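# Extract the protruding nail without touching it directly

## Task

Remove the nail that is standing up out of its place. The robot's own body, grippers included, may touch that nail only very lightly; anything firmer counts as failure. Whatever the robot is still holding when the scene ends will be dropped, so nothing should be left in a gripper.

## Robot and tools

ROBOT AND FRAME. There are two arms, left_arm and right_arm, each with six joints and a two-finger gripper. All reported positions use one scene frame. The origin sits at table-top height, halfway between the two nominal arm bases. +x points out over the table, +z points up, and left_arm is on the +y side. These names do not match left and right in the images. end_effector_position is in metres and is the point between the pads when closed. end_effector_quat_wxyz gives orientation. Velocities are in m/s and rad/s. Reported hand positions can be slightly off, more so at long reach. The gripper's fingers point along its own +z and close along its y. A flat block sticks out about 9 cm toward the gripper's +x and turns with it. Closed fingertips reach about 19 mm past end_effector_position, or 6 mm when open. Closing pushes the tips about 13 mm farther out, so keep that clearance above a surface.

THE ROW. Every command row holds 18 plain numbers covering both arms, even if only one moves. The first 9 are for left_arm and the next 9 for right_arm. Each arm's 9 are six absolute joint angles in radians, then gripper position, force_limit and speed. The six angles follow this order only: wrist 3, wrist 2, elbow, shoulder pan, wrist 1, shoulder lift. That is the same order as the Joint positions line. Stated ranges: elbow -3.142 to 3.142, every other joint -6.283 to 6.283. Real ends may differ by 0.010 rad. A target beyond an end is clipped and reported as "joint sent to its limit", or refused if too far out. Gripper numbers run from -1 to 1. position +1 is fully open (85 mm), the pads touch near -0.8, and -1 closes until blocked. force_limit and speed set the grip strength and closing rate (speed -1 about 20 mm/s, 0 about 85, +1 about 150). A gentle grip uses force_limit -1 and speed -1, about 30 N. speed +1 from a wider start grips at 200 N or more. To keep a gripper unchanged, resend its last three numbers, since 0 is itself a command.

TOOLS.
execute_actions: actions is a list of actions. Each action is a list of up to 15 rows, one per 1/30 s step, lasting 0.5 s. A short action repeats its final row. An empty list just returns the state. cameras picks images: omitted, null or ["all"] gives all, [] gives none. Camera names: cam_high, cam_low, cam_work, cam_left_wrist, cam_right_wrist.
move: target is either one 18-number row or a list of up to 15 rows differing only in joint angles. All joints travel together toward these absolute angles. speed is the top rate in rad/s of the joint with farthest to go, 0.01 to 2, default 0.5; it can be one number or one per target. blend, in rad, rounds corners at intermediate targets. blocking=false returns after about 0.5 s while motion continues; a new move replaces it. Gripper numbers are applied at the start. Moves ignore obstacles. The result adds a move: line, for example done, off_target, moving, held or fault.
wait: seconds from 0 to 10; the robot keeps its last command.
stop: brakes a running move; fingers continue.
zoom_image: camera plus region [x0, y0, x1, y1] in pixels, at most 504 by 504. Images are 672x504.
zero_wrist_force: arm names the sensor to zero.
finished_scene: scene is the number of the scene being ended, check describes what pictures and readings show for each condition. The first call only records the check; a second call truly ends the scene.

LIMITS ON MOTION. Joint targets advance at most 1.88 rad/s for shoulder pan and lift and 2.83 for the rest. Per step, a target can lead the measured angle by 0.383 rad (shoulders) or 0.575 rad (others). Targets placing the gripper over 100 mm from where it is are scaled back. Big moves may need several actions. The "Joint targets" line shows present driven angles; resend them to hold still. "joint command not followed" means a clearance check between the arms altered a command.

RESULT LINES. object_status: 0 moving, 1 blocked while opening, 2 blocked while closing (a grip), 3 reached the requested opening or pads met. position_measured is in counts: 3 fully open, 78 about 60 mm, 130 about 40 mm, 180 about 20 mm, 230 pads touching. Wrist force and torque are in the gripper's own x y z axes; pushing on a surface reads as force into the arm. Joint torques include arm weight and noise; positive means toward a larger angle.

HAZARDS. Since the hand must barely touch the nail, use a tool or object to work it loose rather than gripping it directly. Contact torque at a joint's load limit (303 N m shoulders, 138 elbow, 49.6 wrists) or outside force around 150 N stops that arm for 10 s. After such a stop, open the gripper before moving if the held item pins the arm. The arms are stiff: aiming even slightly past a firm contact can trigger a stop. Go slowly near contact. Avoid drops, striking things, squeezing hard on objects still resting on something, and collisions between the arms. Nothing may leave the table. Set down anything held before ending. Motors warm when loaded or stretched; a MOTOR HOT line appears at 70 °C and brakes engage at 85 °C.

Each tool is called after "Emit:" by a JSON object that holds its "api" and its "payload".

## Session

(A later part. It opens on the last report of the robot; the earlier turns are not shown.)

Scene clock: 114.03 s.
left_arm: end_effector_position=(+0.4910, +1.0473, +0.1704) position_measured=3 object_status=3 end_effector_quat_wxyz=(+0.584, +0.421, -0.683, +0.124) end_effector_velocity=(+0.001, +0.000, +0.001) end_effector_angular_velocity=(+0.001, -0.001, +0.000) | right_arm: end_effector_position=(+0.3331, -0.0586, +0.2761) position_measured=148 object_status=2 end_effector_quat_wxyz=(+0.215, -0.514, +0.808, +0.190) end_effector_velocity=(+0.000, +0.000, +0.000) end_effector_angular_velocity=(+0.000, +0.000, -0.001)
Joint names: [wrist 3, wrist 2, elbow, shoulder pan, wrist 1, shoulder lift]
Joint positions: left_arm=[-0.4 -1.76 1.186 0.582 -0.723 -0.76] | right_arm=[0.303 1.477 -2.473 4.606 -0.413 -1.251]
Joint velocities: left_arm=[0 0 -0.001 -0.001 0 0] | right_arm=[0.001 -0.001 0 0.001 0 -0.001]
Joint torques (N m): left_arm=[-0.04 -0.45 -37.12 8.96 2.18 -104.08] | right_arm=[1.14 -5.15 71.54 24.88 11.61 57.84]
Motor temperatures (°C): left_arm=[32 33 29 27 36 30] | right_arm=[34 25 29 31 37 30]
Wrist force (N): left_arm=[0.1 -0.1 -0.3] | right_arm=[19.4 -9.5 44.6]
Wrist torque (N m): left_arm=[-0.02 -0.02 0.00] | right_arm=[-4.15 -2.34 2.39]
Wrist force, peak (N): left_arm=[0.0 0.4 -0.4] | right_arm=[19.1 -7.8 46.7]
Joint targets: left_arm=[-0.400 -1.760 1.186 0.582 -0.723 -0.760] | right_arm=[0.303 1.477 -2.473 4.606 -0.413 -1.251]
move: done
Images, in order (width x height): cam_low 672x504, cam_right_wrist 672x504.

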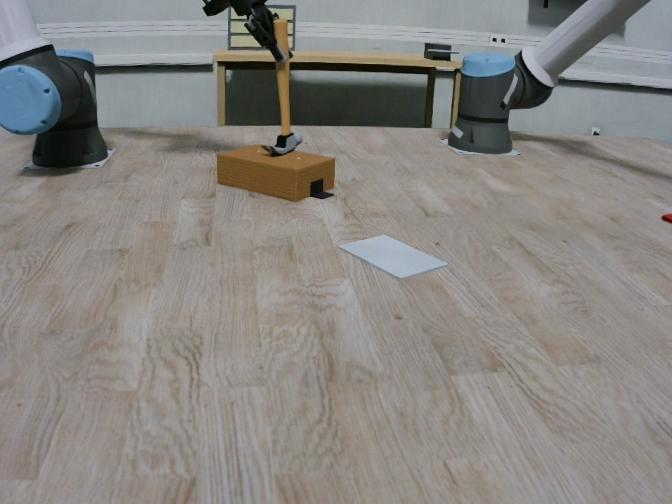

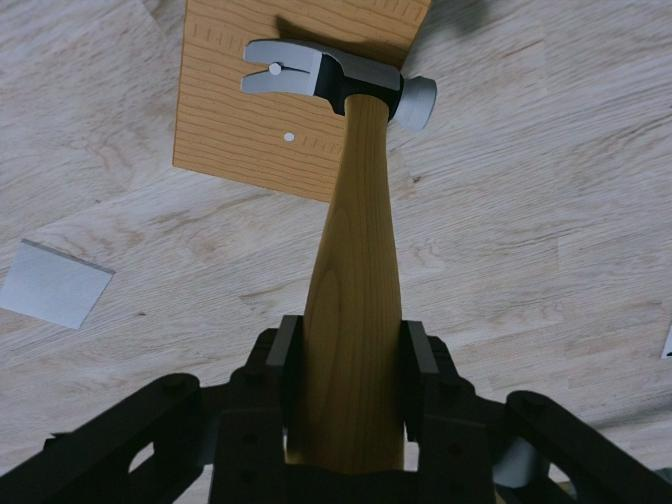

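Emit:
{"api": "move", "payload": {"target": [-0.4,-1.76,1.186,0.582,-0.723,-0.76,1,1,1,0.3280,1.3643,-2.4638,4.6873,-0.4588,-1.2475,-1,1,-0.5], "speed": 0.07, "cameras": ["cam_right_wrist","cam_low"]}}

Emit:
{"api": "zoom_image", "payload": {"camera": "cam_low", "region": [200, 0, 360, 180]}}

Emit:
{"api": "zoom_image", "payload": {"camera": "cam_right_wrist", "region": [200, 20, 320, 120]}}

Scene clock: 116.67 s.
left_arm: end_effector_position=(+0.4910, +1.0473, +0.1704) position_measured=3 object_status=3 end_effector_quat_wxyz=(+0.584, +0.421, -0.683, +0.124) end_effector_velocity=(+0.000, +0.000, +0.001) end_effector_angular_velocity=(+0.001, -0.002, -0.001) | right_arm: end_effector_position=(+0.3220, -0.0466, +0.2772) position_measured=148 object_status=2 end_effector_quat_wxyz=(+0.238, -0.525, +0.802, +0.156) end_effector_velocity=(-0.001, +0.001, +0.000) end_effector_angular_velocity=(-0.001, -0.001, +0.002)
Joint names: [wrist 3, wrist 2, elbow, shoulder pan, wrist 1, shoulder lift]
Joint positions: left_arm=[-0.4 -1.76 1.186 0.582 -0.723 -0.76] | right_arm=[0.328 1.364 -2.464 4.687 -0.459 -1.248]
Joint velocities: left_arm=[0 0 -0.001 0 0 -0.001] | right_arm=[0.001 -0.001 0 0.003 -0.001 -0.001]
Joint torques (N m): left_arm=[0.29 -0.53 -35.83 9.36 2.48 -101.92] | right_arm=[1.62 -8.58 87.77 21.78 15.87 62.48]
Motor temperatures (°C): left_arm=[32 33 29 27 36 30] | right_arm=[34 25 29 31 37 30]
Wrist force (N): left_arm=[0.2 0.0 -0.4] | right_arm=[30.8 -1.7 44.9]
Wrist torque (N m): left_arm=[0.00 -0.05 0.00] | right_arm=[-2.98 -0.26 1.76]
Wrist force, peak (N): left_arm=[0.0 0.4 -0.6] | right_arm=[30.8 -1.7 44.9]
Joint targets: left_arm=[-0.400 -1.760 1.186 0.582 -0.723 -0.760] | right_arm=[0.328 1.364 -2.464 4.687 -0.459 -1.248]
move: done
Images, in order (width x height): cam_low 672x504, cam_right_wrist 672x504.

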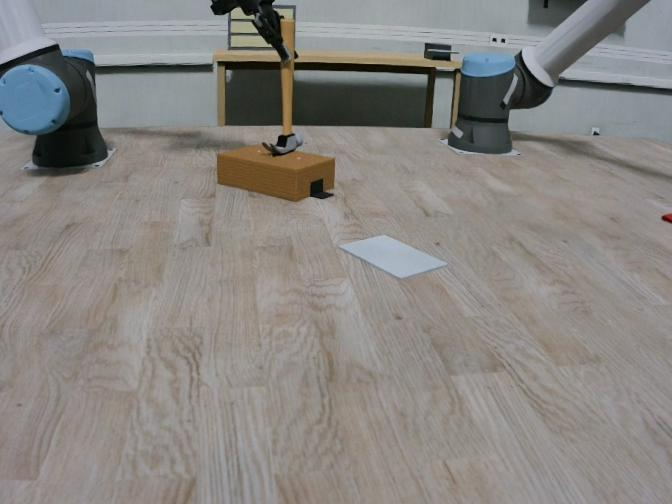

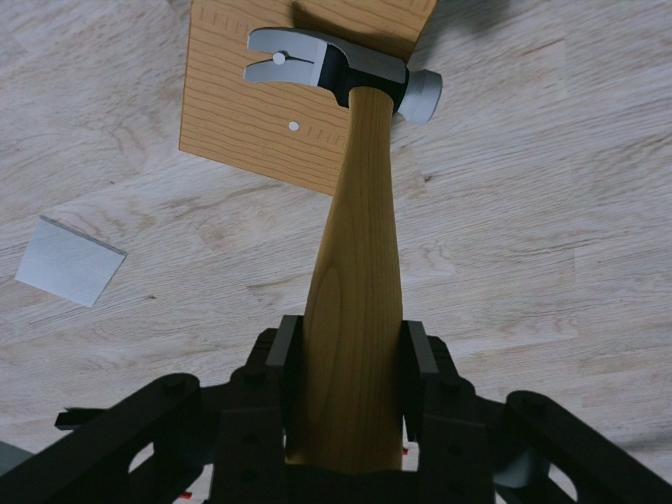

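Scaled by 2.800 from the camera's 672x504 image, which has a finer 960x720 frame.

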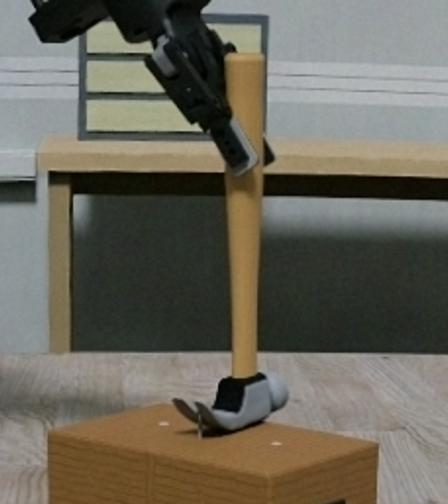

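Scaled by 4.200 from the camera's 672x504 image, which has a finer 960x720 frame.

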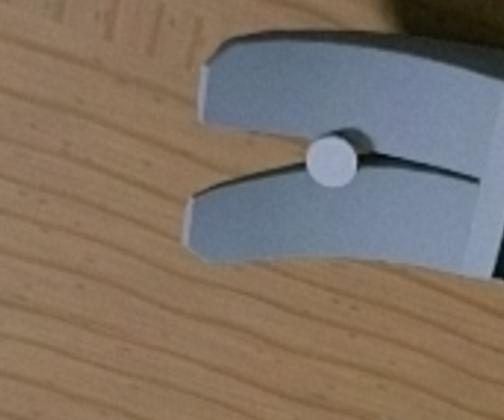

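Emit:
{"api": "move", "payload": {"target": [-0.4,-1.76,1.186,0.582,-0.723,-0.76,1,1,1,0.3557,1.257,-2.4513,4.764,-0.5055,-1.2565,-1,1,-0.5], "speed": 0.07, "cameras": []}}

Emit:
{"api": "move", "payload": {"target": [-0.4,-1.76,1.186,0.582,-0.723,-0.76,1,1,1,0.3871,1.1557,-2.4394,4.8364,-0.5572,-1.2697,-1,1,-0.5], "speed": 0.07, "cameras": ["cam_right_wrist","cam_low"]}}

Emit:
{"api": "zoom_image", "payload": {"camera": "cam_low", "region": [200, 0, 360, 180]}}

Emit:
{"api": "zoom_image", "payload": {"camera": "cam_right_wrist", "region": [200, 20, 320, 120]}}

Scene clock: 119.70 s.
left_arm: end_effector_position=(+0.4910, +1.0473, +0.1704) position_measured=3 object_status=3 end_effector_quat_wxyz=(+0.584, +0.421, -0.683, +0.124) end_effector_velocity=(+0.000, +0.000, +0.000) end_effector_angular_velocity=(+0.000, +0.000, +0.000) | right_arm: end_effector_position=(+0.3106, -0.0330, +0.2770) position_measured=148 object_status=2 end_effector_quat_wxyz=(+0.261, -0.535, +0.795, +0.120) end_effector_velocity=(+0.000, +0.000, +0.000) end_effector_angular_velocity=(+0.000, -0.001, +0.000)
Joint names: [wrist 3, wrist 2, elbow, shoulder pan, wrist 1, shoulder lift]
Joint positions: left_arm=[-0.4 -1.76 1.186 0.582 -0.723 -0.76] | right_arm=[0.356 1.257 -2.451 4.764 -0.505 -1.256]
Joint velocities: left_arm=[0 0.001 0 0 0 0.001] | right_arm=[0 -0.001 0 0.001 -0.001 0.001]
Joint torques (N m): left_arm=[0.09 -0.49 -35.35 8.45 3.05 -102.49] | right_arm=[3.22 -4.42 50.92 21.43 2.85 6.65]
Motor temperatures (°C): left_arm=[32 33 29 27 36 30] | right_arm=[34 25 29 31 37 30]
Wrist force (N): left_arm=[-0.1 0.3 0.0] | right_arm=[-0.1 2.4 2.2]
Wrist torque (N m): left_arm=[0.06 0.00 0.00] | right_arm=[-0.09 -0.20 0.20]
Wrist force, peak (N): left_arm=[0.2 0.4 -0.5] | right_arm=[32.5 -2.4 46.8]
Joint targets: left_arm=[-0.400 -1.760 1.186 0.582 -0.723 -0.760] | right_arm=[0.356 1.257 -2.451 4.764 -0.506 -1.256]
move: done
No camera images: "cameras" was empty.

Scene clock: 121.50 s.
left_arm: end_effector_position=(+0.4910, +1.0473, +0.1704) position_measured=3 object_status=3 end_effector_quat_wxyz=(+0.584, +0.421, -0.683, +0.124) end_effector_velocity=(+0.000, +0.000, +0.000) end_effector_angular_velocity=(+0.000, +0.000, +0.000) | right_arm: end_effector_position=(+0.2985, -0.0211, +0.2759) position_measured=148 object_status=2 end_effector_quat_wxyz=(+0.283, -0.544, +0.786, +0.085) end_effector_velocity=(+0.000, +0.000, +0.000) end_effector_angular_velocity=(+0.000, -0.001, -0.001)
Joint names: [wrist 3, wrist 2, elbow, shoulder pan, wrist 1, shoulder lift]
Joint positions: left_arm=[-0.4 -1.76 1.186 0.582 -0.723 -0.76] | right_arm=[0.387 1.156 -2.439 4.836 -0.557 -1.27]
Joint velocities: left_arm=[0 0 0 0 0 0] | right_arm=[0.001 -0.001 0.001 0.001 0 -0.001]
Joint torques (N m): left_arm=[-0.08 -0.42 -35.53 10.46 3.08 -103.62] | right_arm=[2.32 -6.57 45.28 17.23 0.12 5.29]
Motor temperatures (°C): left_arm=[32 33 29 27 36 30] | right_arm=[34 25 29 31 37 30]
Wrist force (N): left_arm=[0.4 0.3 -0.3] | right_arm=[-4.0 7.1 -3.2]
Wrist torque (N m): left_arm=[0.05 -0.08 -0.01] | right_arm=[-1.21 -0.10 0.83]
Wrist force, peak (N): left_arm=[-0.3 0.4 -0.6] | right_arm=[-10.3 4.0 -14.0]
Joint targets: left_arm=[-0.400 -1.760 1.186 0.582 -0.723 -0.760] | right_arm=[0.387 1.156 -2.439 4.836 -0.557 -1.270]
move: done
Images, in order (width x height): cam_low 672x504, cam_right_wrist 672x504.

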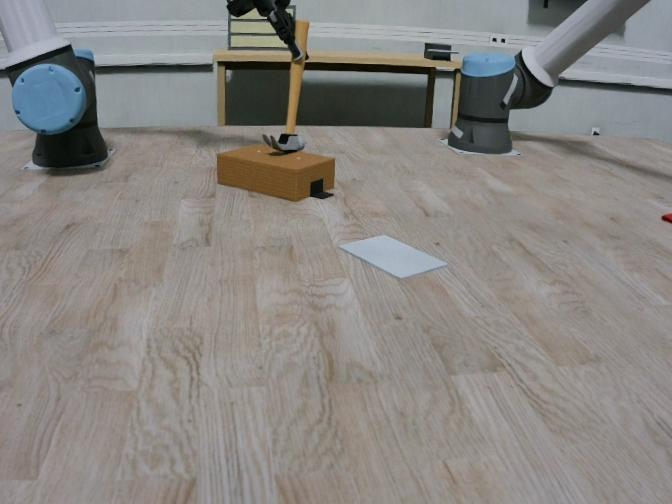

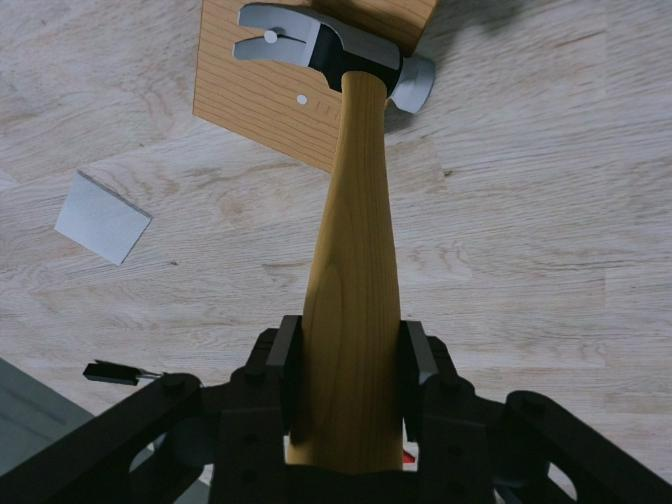

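Scaled by 2.800 from the camera's 672x504 image, which has a finer 960x720 frame.

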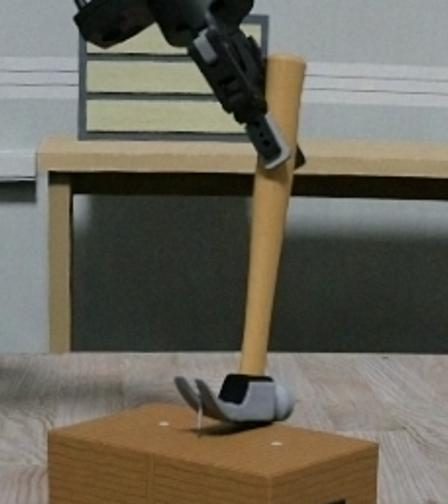

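Scaled by 4.200 from the camera's 672x504 image, which has a finer 960x720 frame.

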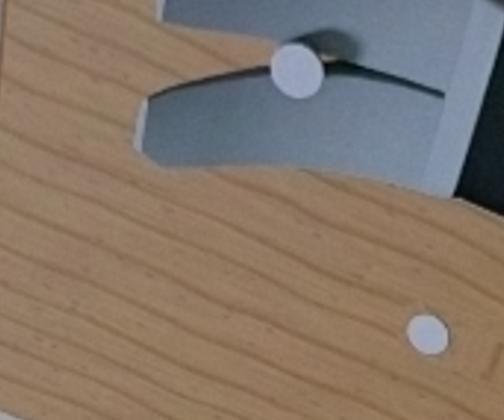

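Emit:
{"api": "move", "payload": {"target": [-0.4,-1.76,1.186,0.582,-0.723,-0.76,1,1,1,0.3871,1.1557,-2.3613,4.8364,-0.7044,-1.2006,-1,1,-0.5], "speed": 0.1, "cameras": ["cam_right_wrist","cam_low","cam_work"]}}

Emit:
{"api": "zoom_image", "payload": {"camera": "cam_low", "region": [200, 60, 360, 210]}}

Emit:
{"api": "zoom_image", "payload": {"camera": "cam_work", "region": [150, 100, 420, 370]}}

Emit:
{"api": "zoom_image", "payload": {"camera": "cam_right_wrist", "region": [180, 0, 460, 210]}}

Scene clock: 123.77 s.
left_arm: end_effector_position=(+0.4910, +1.0473, +0.1704) position_measured=3 object_status=3 end_effector_quat_wxyz=(+0.584, +0.421, -0.683, +0.124) end_effector_velocity=(+0.000, +0.000, +0.001) end_effector_angular_velocity=(+0.001, -0.001, -0.001) | right_arm: end_effector_position=(+0.2985, -0.0212, +0.3359) position_measured=148 object_status=2 end_effector_quat_wxyz=(+0.283, -0.544, +0.786, +0.085) end_effector_velocity=(+0.000, +0.000, +0.001) end_effector_angular_velocity=(+0.001, +0.000, -0.001)
Joint names: [wrist 3, wrist 2, elbow, shoulder pan, wrist 1, shoulder lift]
Joint positions: left_arm=[-0.4 -1.76 1.186 0.582 -0.723 -0.76] | right_arm=[0.387 1.156 -2.361 4.836 -0.704 -1.201]
Joint velocities: left_arm=[0 0.001 0 0 0 -0.002] | right_arm=[0 0 0.001 0 -0.002 0.002]
Joint torques (N m): left_arm=[-0.08 0.13 -34.87 10.41 2.59 -103.76] | right_arm=[2.13 2.47 54 14.54 2.75 33.74]
Motor temperatures (°C): left_arm=[32 33 29 27 36 30] | right_arm=[34 25 29 31 37 30]
Wrist force (N): left_arm=[0.3 0.2 -0.3] | right_arm=[-0.1 2.3 3.0]
Wrist torque (N m): left_arm=[0.03 -0.07 0.00] | right_arm=[-0.22 -0.24 0.21]
Wrist force, peak (N): left_arm=[0.3 0.4 -0.4] | right_arm=[-3.7 7.0 -3.5]
Joint targets: left_arm=[-0.400 -1.760 1.186 0.582 -0.723 -0.760] | right_arm=[0.387 1.156 -2.361 4.836 -0.704 -1.201]
move: done
Images, in order (width x height): cam_low 672x504, cam_work 672x504, cam_right_wrist 672x504.

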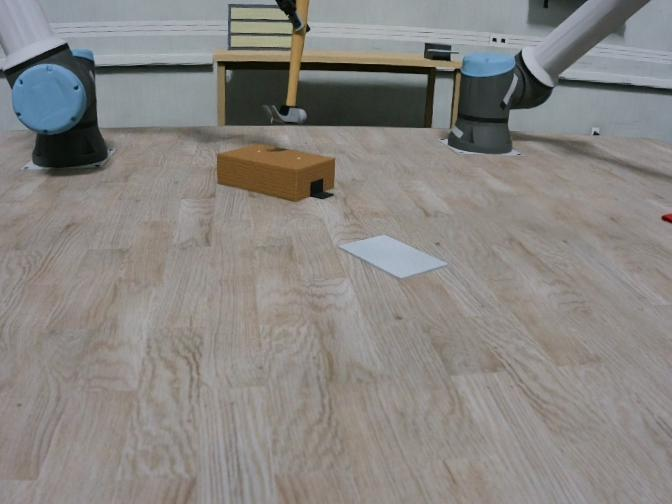

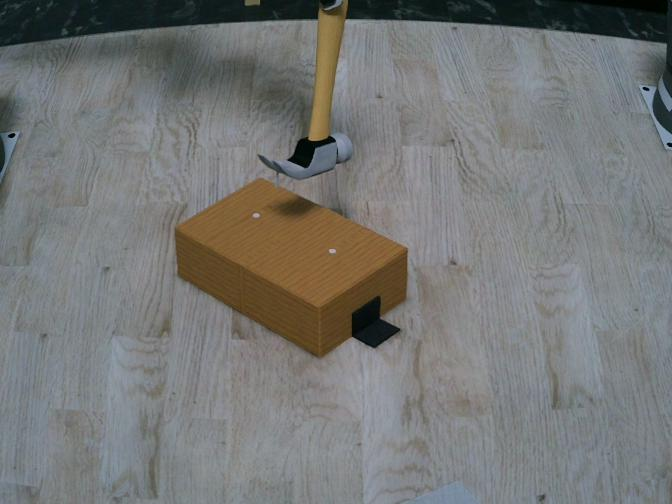

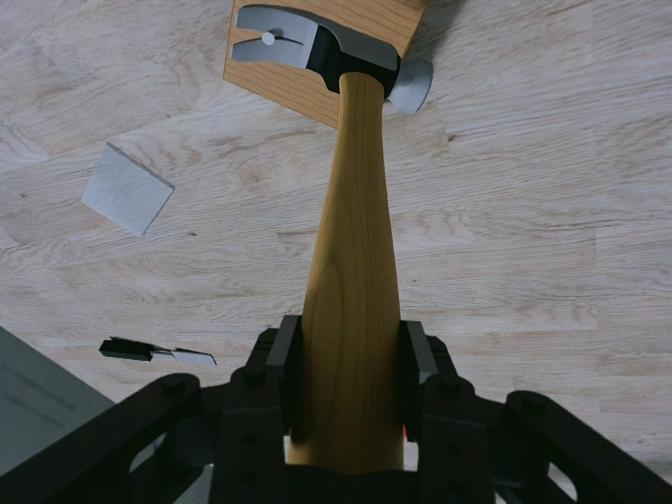

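Scaled by 3.150 from the camera's 672x504 image, which has a finer 960x720 frame.

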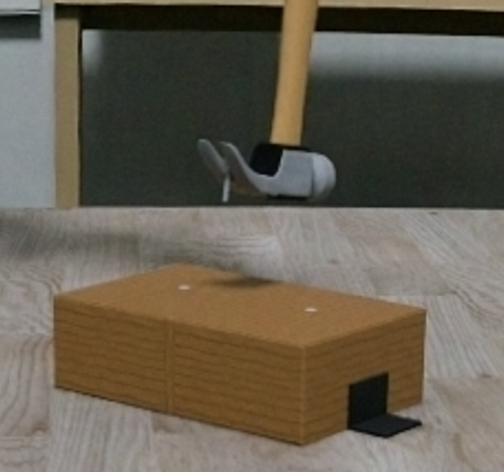

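Scaled by 1.867 from the camera's 672x504 image, which has a finer 960x720 frame.

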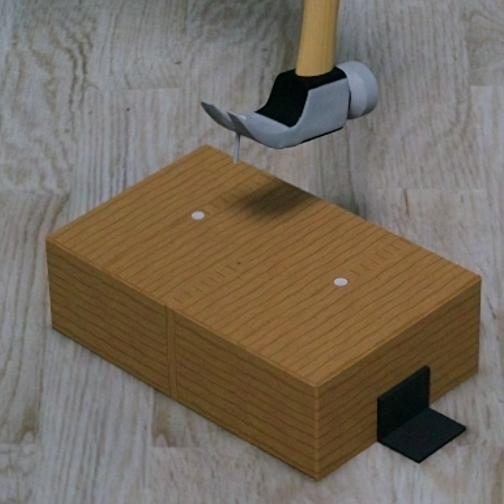

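Scaled by 1.800 from the camera's 672x504 image, which has a finer 960x720 frame.

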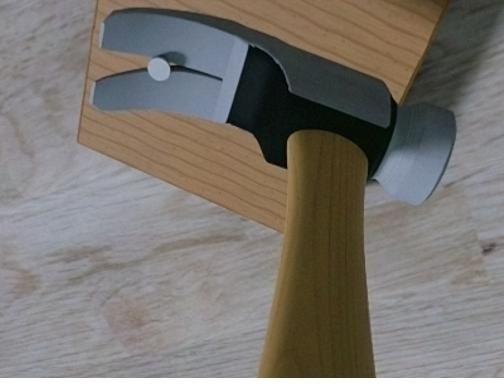

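Emit:
{"api": "move", "payload": {"target": [[-0.4,-1.76,1.186,0.582,-0.723,-0.76,1,1,1,0,1.571,-2.3003,4.7686,-0.8059,-1.0828,-1,1,-0.5],[-0.4,-1.76,1.186,0.582,-0.723,-0.76,1,1,1,-1.548,0.577,-1.3776,4.7369,-1.249,-2.086,-1,1,-0.5]], "speed": 0.4, "blend": [0.1,0]}}

Emit:
{"api": "zoom_image", "payload": {"camera": "cam_work", "region": [150, 100, 420, 370]}}

Scene clock: 132.60 s.
left_arm: end_effector_position=(+0.4910, +1.0473, +0.1704) position_measured=3 object_status=3 end_effector_quat_wxyz=(+0.584, +0.421, -0.683, +0.124) end_effector_velocity=(+0.000, +0.001, +0.000) end_effector_angular_velocity=(+0.001, +0.000, +0.001) | right_arm: end_effector_position=(+0.4655, +0.4001, +0.3781) position_measured=148 object_status=2 end_effector_quat_wxyz=(-0.011, +0.879, +0.000, +0.477) end_effector_velocity=(+0.000, +0.001, -0.002) end_effector_angular_velocity=(-0.003, -0.001, +0.001)
Joint names: [wrist 3, wrist 2, elbow, shoulder pan, wrist 1, shoulder lift]
Joint positions: left_arm=[-0.4 -1.76 1.186 0.582 -0.723 -0.76] | right_arm=[-1.548 0.577 -1.378 4.737 -1.249 -2.086]
Joint velocities: left_arm=[0 0 0 0.001 0 0] | right_arm=[-0.002 -0.001 0.001 0.001 0 -0.003]
Joint torques (N m): left_arm=[0.15 -0.17 -34.59 7.54 3.19 -102.84] | right_arm=[-3.65 -7.63 54.61 -17.09 1.69 90.42]
Motor temperatures (°C): left_arm=[32 33 29 27 36 30] | right_arm=[34 25 29 31 37 30]
Wrist force (N): left_arm=[0.2 -0.1 -0.3] | right_arm=[-3.5 1.2 2.1]
Wrist torque (N m): left_arm=[-0.02 -0.04 0.00] | right_arm=[-0.14 -1.07 0.08]
Wrist force, peak (N): left_arm=[0.2 0.5 -0.5] | right_arm=[-2.7 3.1 3.4]
Joint targets: left_arm=[-0.400 -1.760 1.186 0.582 -0.723 -0.760] | right_arm=[-1.548 0.577 -1.378 4.737 -1.249 -2.086]
move: done

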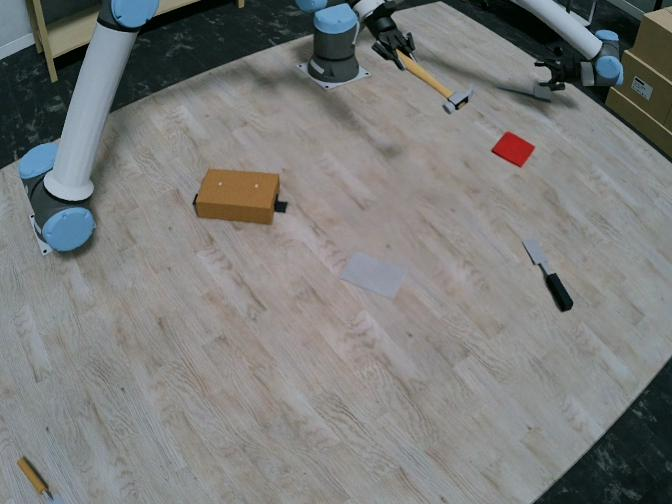

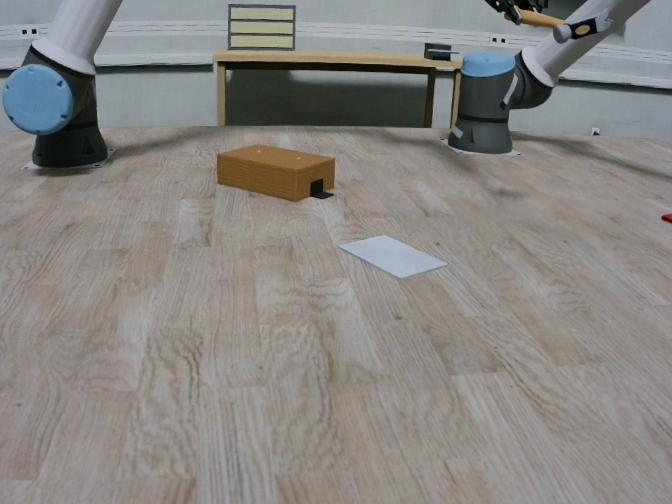

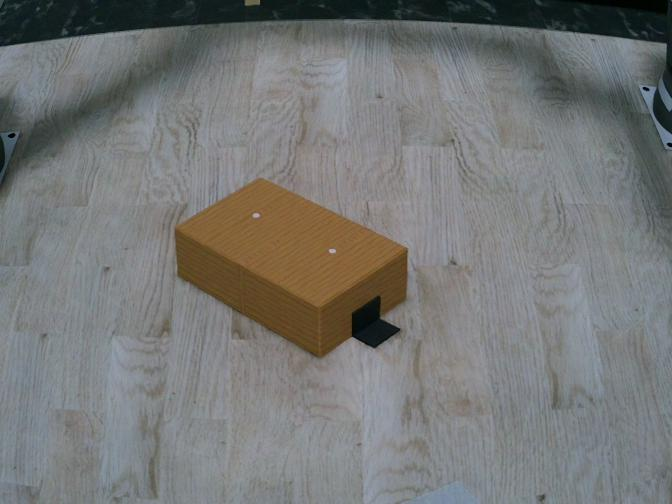

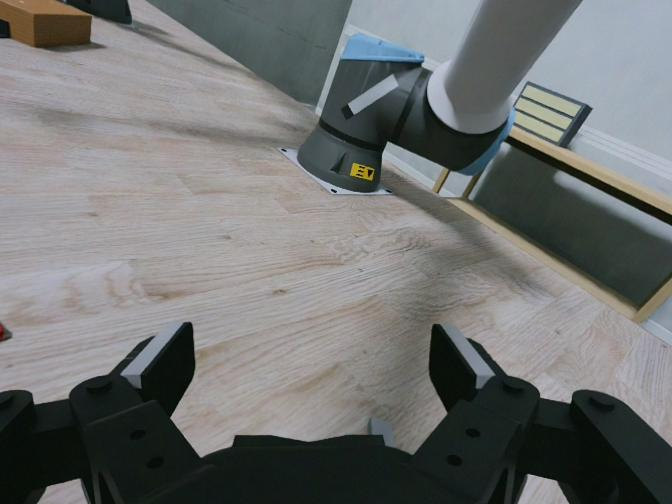

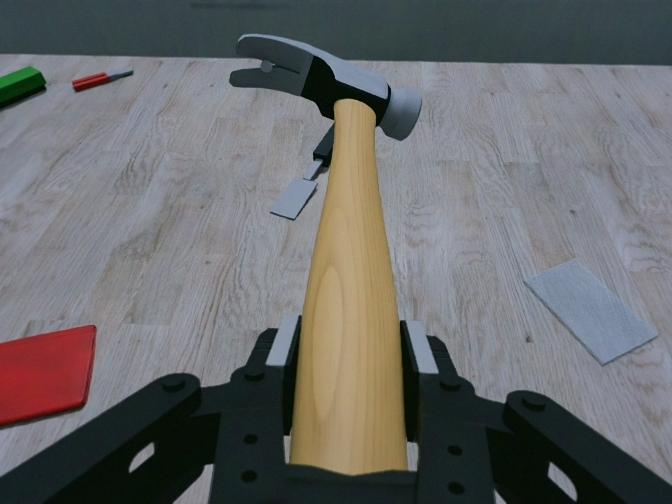

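Scaled by 1.867 from the camera's 672x504 image, which has a finer 960x720 frame.

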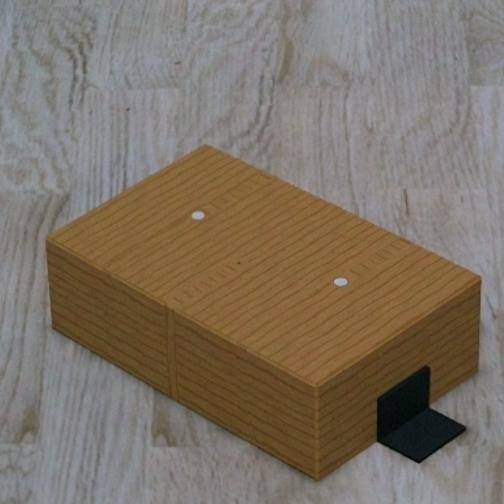

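Emit:
{"api": "move", "payload": {"target": [-0.4,-1.76,1.186,0.582,-0.723,-0.76,1,1,1,-1.548,0.577,-1.5544,4.7369,-0.7984,-2.3592,-1,1,-0.5], "speed": 0.25, "cameras": ["cam_high","cam_low"]}}

Emit:
{"api": "zoom_image", "payload": {"camera": "cam_low", "region": [430, 80, 672, 260]}}

Scene clock: 135.17 s.
left_arm: end_effector_position=(+0.4910, +1.0473, +0.1704) position_measured=3 object_status=3 end_effector_quat_wxyz=(+0.584, +0.421, -0.683, +0.124) end_effector_velocity=(+0.000, +0.000, +0.000) end_effector_angular_velocity=(+0.000, -0.001, +0.001) | right_arm: end_effector_position=(+0.4655, +0.4003, +0.0592) position_measured=148 object_status=2 end_effector_quat_wxyz=(-0.011, +0.879, +0.000, +0.477) end_effector_velocity=(+0.000, +0.000, -0.001) end_effector_angular_velocity=(+0.000, +0.000, +0.000)
Joint names: [wrist 3, wrist 2, elbow, shoulder pan, wrist 1, shoulder lift]
Joint positions: left_arm=[-0.4 -1.76 1.186 0.582 -0.723 -0.76] | right_arm=[-1.548 0.577 -1.554 4.737 -0.798 -2.359]
Joint velocities: left_arm=[0 -0.001 -0.001 0 0 0] | right_arm=[0.001 0 0 0 0.001 -0.001]
Joint torques (N m): left_arm=[0.04 -0.21 -33.8 7.64 3.37 -102.42] | right_arm=[-2.93 -2.49 30.82 -11.01 9.4 96.56]
Motor temperatures (°C): left_arm=[32 33 29 27 36 30] | right_arm=[34 25 29 31 37 30]
Wrist force (N): left_arm=[0.0 0.2 -0.1] | right_arm=[-3.6 1.2 2.2]
Wrist torque (N m): left_arm=[0.03 -0.01 0.00] | right_arm=[-0.15 -1.05 0.06]
Wrist force, peak (N): left_arm=[-0.1 0.3 -0.6] | right_arm=[-6.0 1.7 3.6]
Joint targets: left_arm=[-0.400 -1.760 1.186 0.582 -0.723 -0.760] | right_arm=[-1.548 0.577 -1.554 4.737 -0.798 -2.359]
move: done
Images, in order (width x height): cam_high 672x504, cam_low 672x504.

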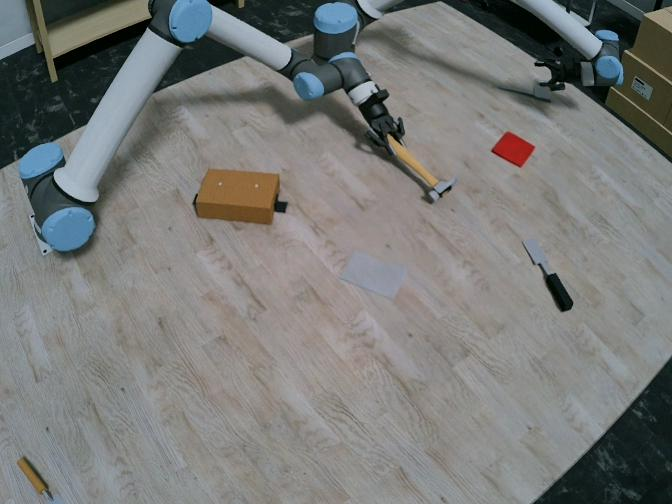

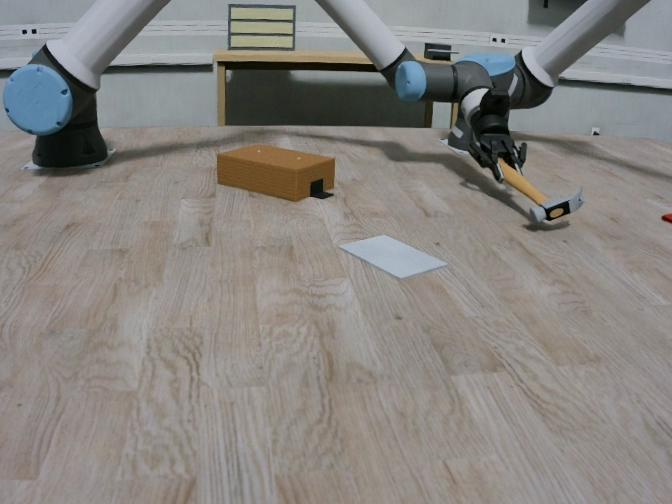

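Scaled by 2.083 from the camera's 672x504 image, which has a finer 960x720 frame.

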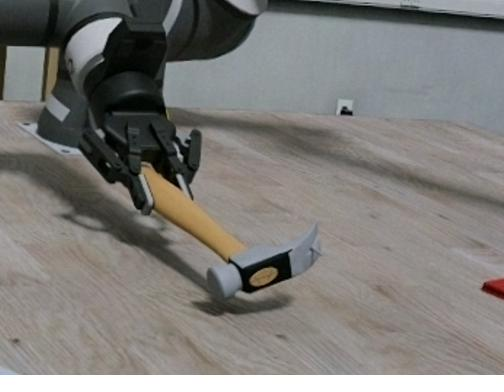

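Emit:
{"api": "move", "payload": {"target": [-0.4,-1.76,1.186,0.582,-0.723,-0.76,1,1,1,-1.548,0.577,-1.5553,4.7369,-0.7743,-2.3824,-1,1,-0.5], "speed": 0.05, "cameras": ["cam_low"]}}

Emit:
{"api": "zoom_image", "payload": {"camera": "cam_low", "region": [430, 80, 672, 260]}}

Emit:
{"api": "move", "payload": {"target": [-0.4,-1.76,1.186,0.582,-0.723,-0.76,1,1,1,-1.548,0.577,-1.5555,4.7369,-0.7683,-2.3882,-1,1,-0.5], "speed": 0.03, "cameras": ["cam_low"]}}

Emit:
{"api": "zoom_image", "payload": {"camera": "cam_low", "region": [430, 80, 672, 260]}}

Scene clock: 136.33 s.
left_arm: end_effector_position=(+0.4910, +1.0473, +0.1704) position_measured=3 object_status=3 end_effector_quat_wxyz=(+0.584, +0.421, -0.683, +0.124) end_effector_velocity=(+0.000, +0.000, +0.000) end_effector_angular_velocity=(+0.000, +0.000, +0.001) | right_arm: end_effector_position=(+0.4655, +0.4005, +0.0393) position_measured=148 object_status=2 end_effector_quat_wxyz=(-0.011, +0.879, +0.000, +0.477) end_effector_velocity=(-0.002, +0.001, -0.003) end_effector_angular_velocity=(-0.001, +0.000, +0.002)
Joint names: [wrist 3, wrist 2, elbow, shoulder pan, wrist 1, shoulder lift]
Joint positions: left_arm=[-0.4 -1.76 1.186 0.582 -0.723 -0.76] | right_arm=[-1.548 0.577 -1.555 4.737 -0.774 -2.382]
Joint velocities: left_arm=[0 -0.001 0 0 0 0] | right_arm=[0 0 0 0.002 0.002 -0.003]
Joint torques (N m): left_arm=[0.21 -0.3 -34.26 8.4 3.27 -101.68] | right_arm=[-2.76 -5.1 26.44 -6.53 8.76 92.81]
Motor temperatures (°C): left_arm=[32 33 29 27 36 30] | right_arm=[34 25 29 31 37 30]
Wrist force (N): left_arm=[0.0 0.3 -0.2] | right_arm=[0.4 -0.3 -3.2]
Wrist torque (N m): left_arm=[0.04 -0.01 0.00] | right_arm=[-0.03 0.01 -0.16]
Wrist force, peak (N): left_arm=[0.1 0.2 -0.6] | right_arm=[-3.8 1.0 2.4]
Joint targets: left_arm=[-0.400 -1.760 1.186 0.582 -0.723 -0.760] | right_arm=[-1.548 0.577 -1.555 4.737 -0.774 -2.382]
move: done
Images, in order (width x height): cam_low 672x504.

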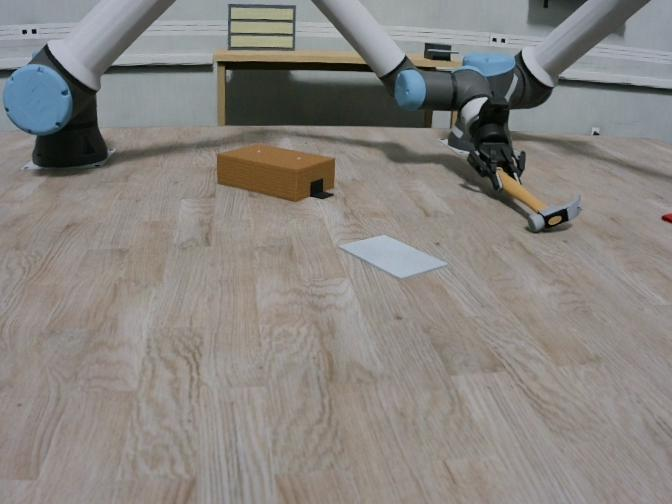

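Scaled by 2.083 from the camera's 672x504 image, which has a finer 960x720 frame.

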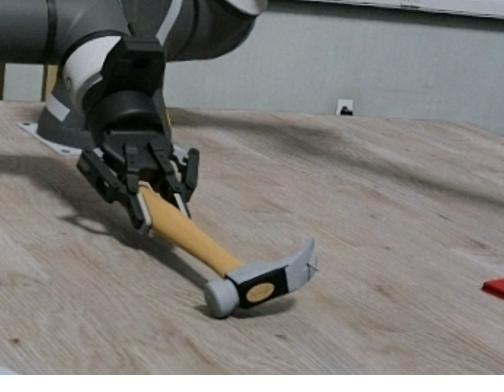

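Scene clock: 137.03 s.
left_arm: end_effector_position=(+0.4910, +1.0473, +0.1704) position_measured=3 object_status=3 end_effector_quat_wxyz=(+0.584, +0.421, -0.683, +0.124) end_effector_velocity=(+0.000, +0.000, -0.001) end_effector_angular_velocity=(-0.001, +0.001, +0.000) | right_arm: end_effector_position=(+0.4655, +0.4004, +0.0343) position_measured=148 object_status=2 end_effector_quat_wxyz=(-0.011, +0.879, +0.000, +0.477) end_effector_velocity=(-0.001, +0.001, +0.000) end_effector_angular_velocity=(+0.003, +0.000, +0.001)
Joint names: [wrist 3, wrist 2, elbow, shoulder pan, wrist 1, shoulder lift]
Joint positions: left_arm=[-0.4 -1.76 1.186 0.582 -0.723 -0.76] | right_arm=[-1.548 0.577 -1.556 4.737 -0.768 -2.388]
Joint velocities: left_arm=[0 0 0.001 0 0 0.001] | right_arm=[0 0 0 0.001 0.003 0]
Joint torques (N m): left_arm=[-0.08 -0.5 -33.85 8.38 3.71 -101.11] | right_arm=[-2.23 -5.08 26.48 -3.84 8.84 90.49]
Motor temperatures (°C): left_arm=[32 33 29 27 36 30] | right_arm=[34 25 29 31 37 30]
Wrist force (N): left_arm=[-0.1 0.1 -0.3] | right_arm=[0.1 0.2 -2.9]
Wrist torque (N m): left_arm=[0.02 0.01 -0.01] | right_arm=[-0.04 0.03 -0.14]
Wrist force, peak (N): left_arm=[0.0 0.3 -0.4] | right_arm=[0.1 -0.1 -3.1]
Joint targets: left_arm=[-0.400 -1.760 1.186 0.582 -0.723 -0.760] | right_arm=[-1.548 0.577 -1.555 4.737 -0.768 -2.388]
move: done
Images, in order (width x height): cam_low 672x504.

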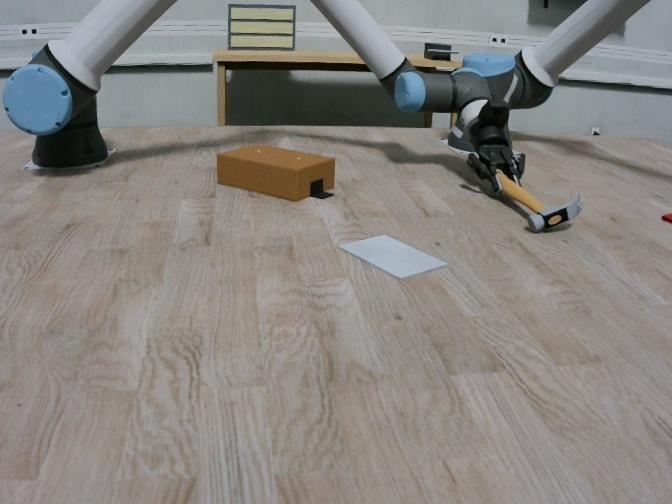

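Scaled by 2.083 from the camera's 672x504 image, which has a finer 960x720 frame.

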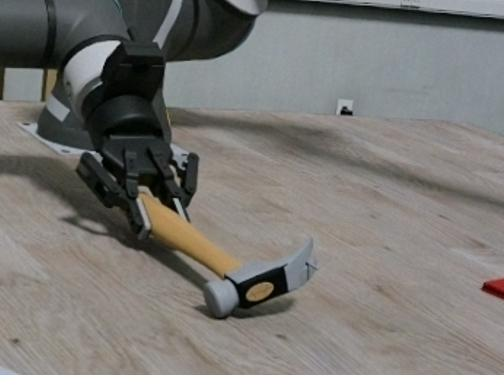

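Emit:
{"api": "move", "payload": {"target": [-0.4,-1.76,1.186,0.582,-0.723,-0.76,1,1,1,-1.548,0.577,-1.5558,4.7369,-0.76,-2.3963,-1,1,-0.5], "speed": 0.03, "cameras": []}}

Emit:
{"api": "move", "payload": {"target": [-0.4,-1.76,1.186,0.582,-0.723,-0.76,1,1,1,-1.548,0.577,-1.5558,4.7369,-0.76,-2.3963,0.9,1,-1], "cameras": ["cam_low","cam_right_wrist"]}}

Emit:
{"api": "zoom_image", "payload": {"camera": "cam_low", "region": [430, 80, 672, 260]}}

Scene clock: 138.37 s.
left_arm: end_effector_position=(+0.4910, +1.0473, +0.1704) position_measured=3 object_status=3 end_effector_quat_wxyz=(+0.584, +0.421, -0.683, +0.124) end_effector_velocity=(-0.001, +0.000, -0.001) end_effector_angular_velocity=(+0.000, +0.001, +0.000) | right_arm: end_effector_position=(+0.4655, +0.4003, +0.0273) position_measured=148 object_status=0 end_effector_quat_wxyz=(-0.011, +0.879, +0.000, +0.477) end_effector_velocity=(+0.000, +0.000, -0.001) end_effector_angular_velocity=(-0.001, +0.000, +0.000)
Joint names: [wrist 3, wrist 2, elbow, shoulder pan, wrist 1, shoulder lift]
Joint positions: left_arm=[-0.4 -1.76 1.186 0.582 -0.723 -0.76] | right_arm=[-1.548 0.577 -1.556 4.737 -0.76 -2.396]
Joint velocities: left_arm=[0 0 0 0.001 0 0.001] | right_arm=[0 0 0 0 0.001 -0.001]
Joint torques (N m): left_arm=[-0.1 -0.81 -33.05 6.51 3.05 -102.49] | right_arm=[-1.19 -4.35 26.95 -2.77 8.94 93.26]
Motor temperatures (°C): left_arm=[32 33 29 27 36 30] | right_arm=[34 25 29 31 37 30]
Wrist force (N): left_arm=[0.0 0.2 -0.4] | right_arm=[0.2 0.3 -3.1]
Wrist torque (N m): left_arm=[0.03 0.00 0.00] | right_arm=[-0.09 0.01 -0.14]
Wrist force, peak (N): left_arm=[0.3 0.5 -0.2] | right_arm=[0.0 -0.4 -3.2]
Joint targets: left_arm=[-0.400 -1.760 1.186 0.582 -0.723 -0.760] | right_arm=[-1.548 0.577 -1.556 4.737 -0.760 -2.396]
move: done
No camera images: "cameras" was empty.

Scene clock: 141.13 s.
left_arm: end_effector_position=(+0.4910, +1.0473, +0.1704) position_measured=3 object_status=3 end_effector_quat_wxyz=(+0.584, +0.421, -0.683, +0.124) end_effector_velocity=(+0.001, +0.000, -0.001) end_effector_angular_velocity=(+0.000, +0.001, -0.001) | right_arm: end_effector_position=(+0.4655, +0.4003, +0.0272) position_measured=16 object_status=0 end_effector_quat_wxyz=(-0.011, +0.879, +0.000, +0.477) end_effector_velocity=(+0.002, -0.001, +0.000) end_effector_angular_velocity=(+0.000, +0.000, -0.002)
Joint names: [wrist 3, wrist 2, elbow, shoulder pan, wrist 1, shoulder lift]
Joint positions: left_arm=[-0.4 -1.76 1.186 0.582 -0.723 -0.76] | right_arm=[-1.548 0.577 -1.556 4.737 -0.76 -2.396]
Joint velocities: left_arm=[0 0 -0.001 -0.001 0 0.002] | right_arm=[0 0 0 -0.002 0 0]
Joint torques (N m): left_arm=[0.24 -0.1 -32.91 9.26 3.83 -101.25] | right_arm=[0.74 -2.98 38.49 5.92 4.22 99.23]
Motor temperatures (°C): left_arm=[32 33 29 27 36 30] | right_arm=[34 25 29 31 37 30]
Wrist force (N): left_arm=[0.2 0.0 -0.2] | right_arm=[0.9 1.0 -0.5]
Wrist torque (N m): left_arm=[0.00 -0.04 0.00] | right_arm=[-0.15 -0.18 0.05]
Wrist force, peak (N): left_arm=[0.0 0.3 -0.6] | right_arm=[-0.1 0.0 -2.4]
Joint targets: left_arm=[-0.400 -1.760 1.186 0.582 -0.723 -0.760] | right_arm=[-1.548 0.577 -1.556 4.737 -0.760 -2.396]
move: done
Images, in order (width x height): cam_low 672x504, cam_right_wrist 672x504.

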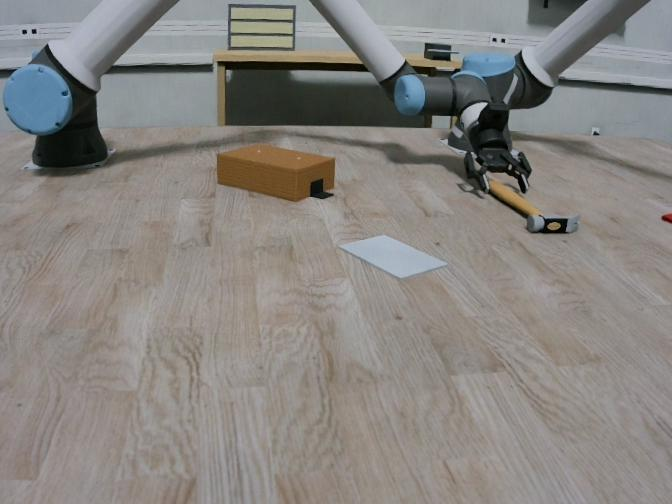

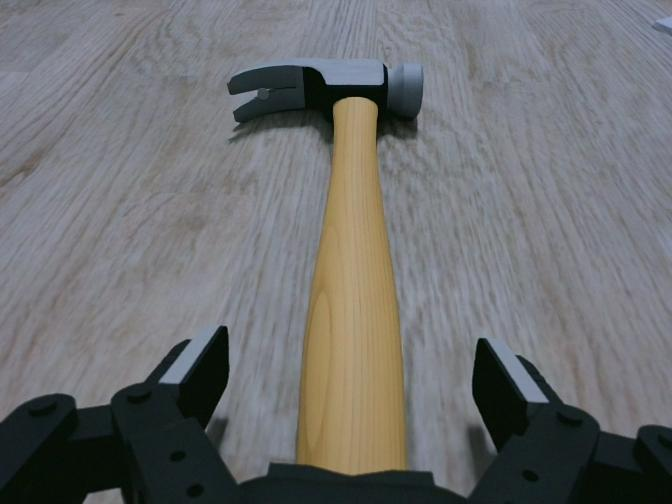

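Scaled by 2.083 from the camera's 672x504 image, which has a finer 960x720 frame.

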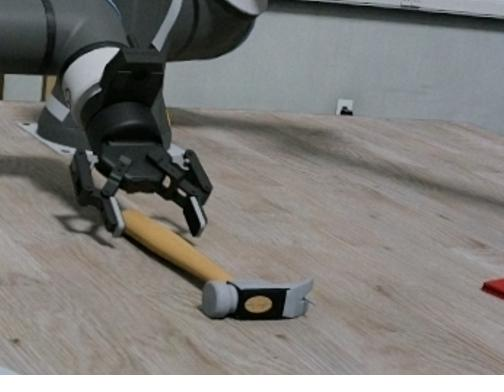

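Emit:
{"api": "move", "payload": {"target": [-0.4,-1.76,1.186,0.582,-0.723,-0.76,1,1,1,-1.548,0.577,-1.3776,4.7369,-1.249,-2.086,0.9,1,-1], "speed": 0.3, "cameras": ["cam_low","cam_work"]}}

Emit:
{"api": "zoom_image", "payload": {"camera": "cam_low", "region": [430, 80, 672, 260]}}

Emit:
{"api": "finished_scene", "payload": {"scene": 1, "check": "Nail pulled: block shows only a hole and two flush nails; nail rests within the claw of the hammer lying on the table. Nothing held; nothing fell off. Pictures can't show whether the nail counts as out while in claw, but it is clear of the block."}}

Scene clock: 143.50 s.
left_arm: end_effector_position=(+0.4910, +1.0473, +0.1704) position_measured=3 object_status=3 end_effector_quat_wxyz=(+0.584, +0.421, -0.683, +0.124) end_effector_velocity=(+0.000, +0.000, +0.000) end_effector_angular_velocity=(+0.000, +0.000, +0.000) | right_arm: end_effector_position=(+0.4655, +0.4002, +0.3779) position_measured=16 object_status=3 end_effector_quat_wxyz=(-0.011, +0.879, +0.000, +0.477) end_effector_velocity=(+0.002, -0.001, +0.001) end_effector_angular_velocity=(-0.001, +0.000, -0.002)
Joint names: [wrist 3, wrist 2, elbow, shoulder pan, wrist 1, shoulder lift]
Joint positions: left_arm=[-0.4 -1.76 1.186 0.582 -0.723 -0.76] | right_arm=[-1.548 0.577 -1.378 4.737 -1.249 -2.086]
Joint velocities: left_arm=[0 0 0 0.001 0 0.001] | right_arm=[0 0 0.001 -0.002 -0.002 0.001]
Joint torques (N m): left_arm=[-0.05 -0.56 -33.95 8.95 3.83 -100.64] | right_arm=[2.06 -1.82 51.45 14.39 0.87 111.47]
Motor temperatures (°C): left_arm=[32 33 29 27 36 30] | right_arm=[34 25 29 31 37 30]
Wrist force (N): left_arm=[0.3 0.0 -0.3] | right_arm=[1.2 0.7 -0.8]
Wrist torque (N m): left_arm=[0.00 -0.06 0.00] | right_arm=[-0.18 -0.22 0.09]
Wrist force, peak (N): left_arm=[0.0 0.4 -0.6] | right_arm=[3.2 1.5 -2.3]
Joint targets: left_arm=[-0.400 -1.760 1.186 0.582 -0.723 -0.760] | right_arm=[-1.548 0.577 -1.378 4.737 -1.249 -2.086]
move: done
Images, in order (width x height): cam_low 672x504, cam_work 672x504.

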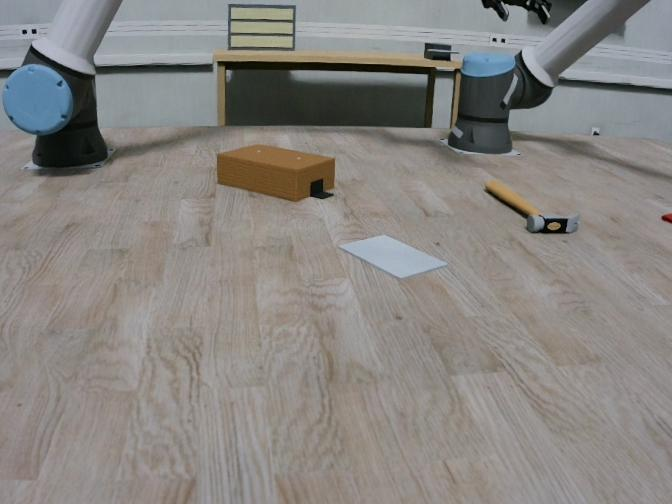

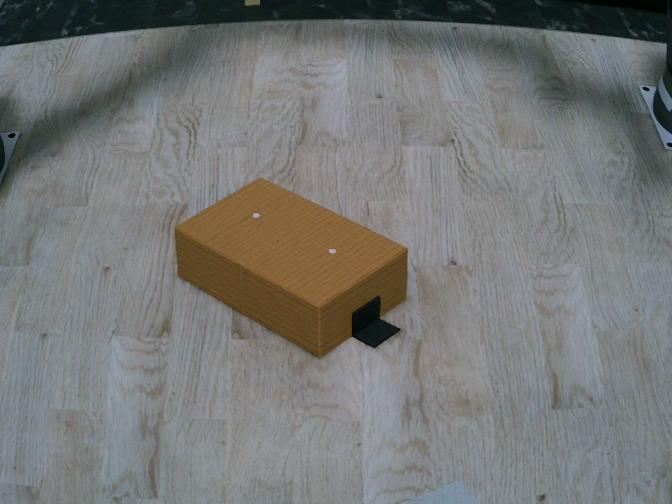

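Scaled by 2.083 from the camera's 672x504 image, which has a finer 960x720 frame.

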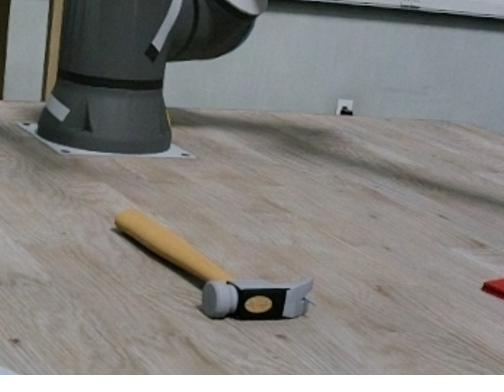

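This call ended nothing. Check each condition that your pictures could not show: look closer or test it, and mend what is not met. Then call finished_scene again.

Emit:
{"api": "finished_scene", "payload": {"scene": 1, "check": "Nail is clear of the block (only a hole remains), resting in the claw of the hammer lying on the table; nothing held, nothing dropped."}}

The scene is finished: the task was done.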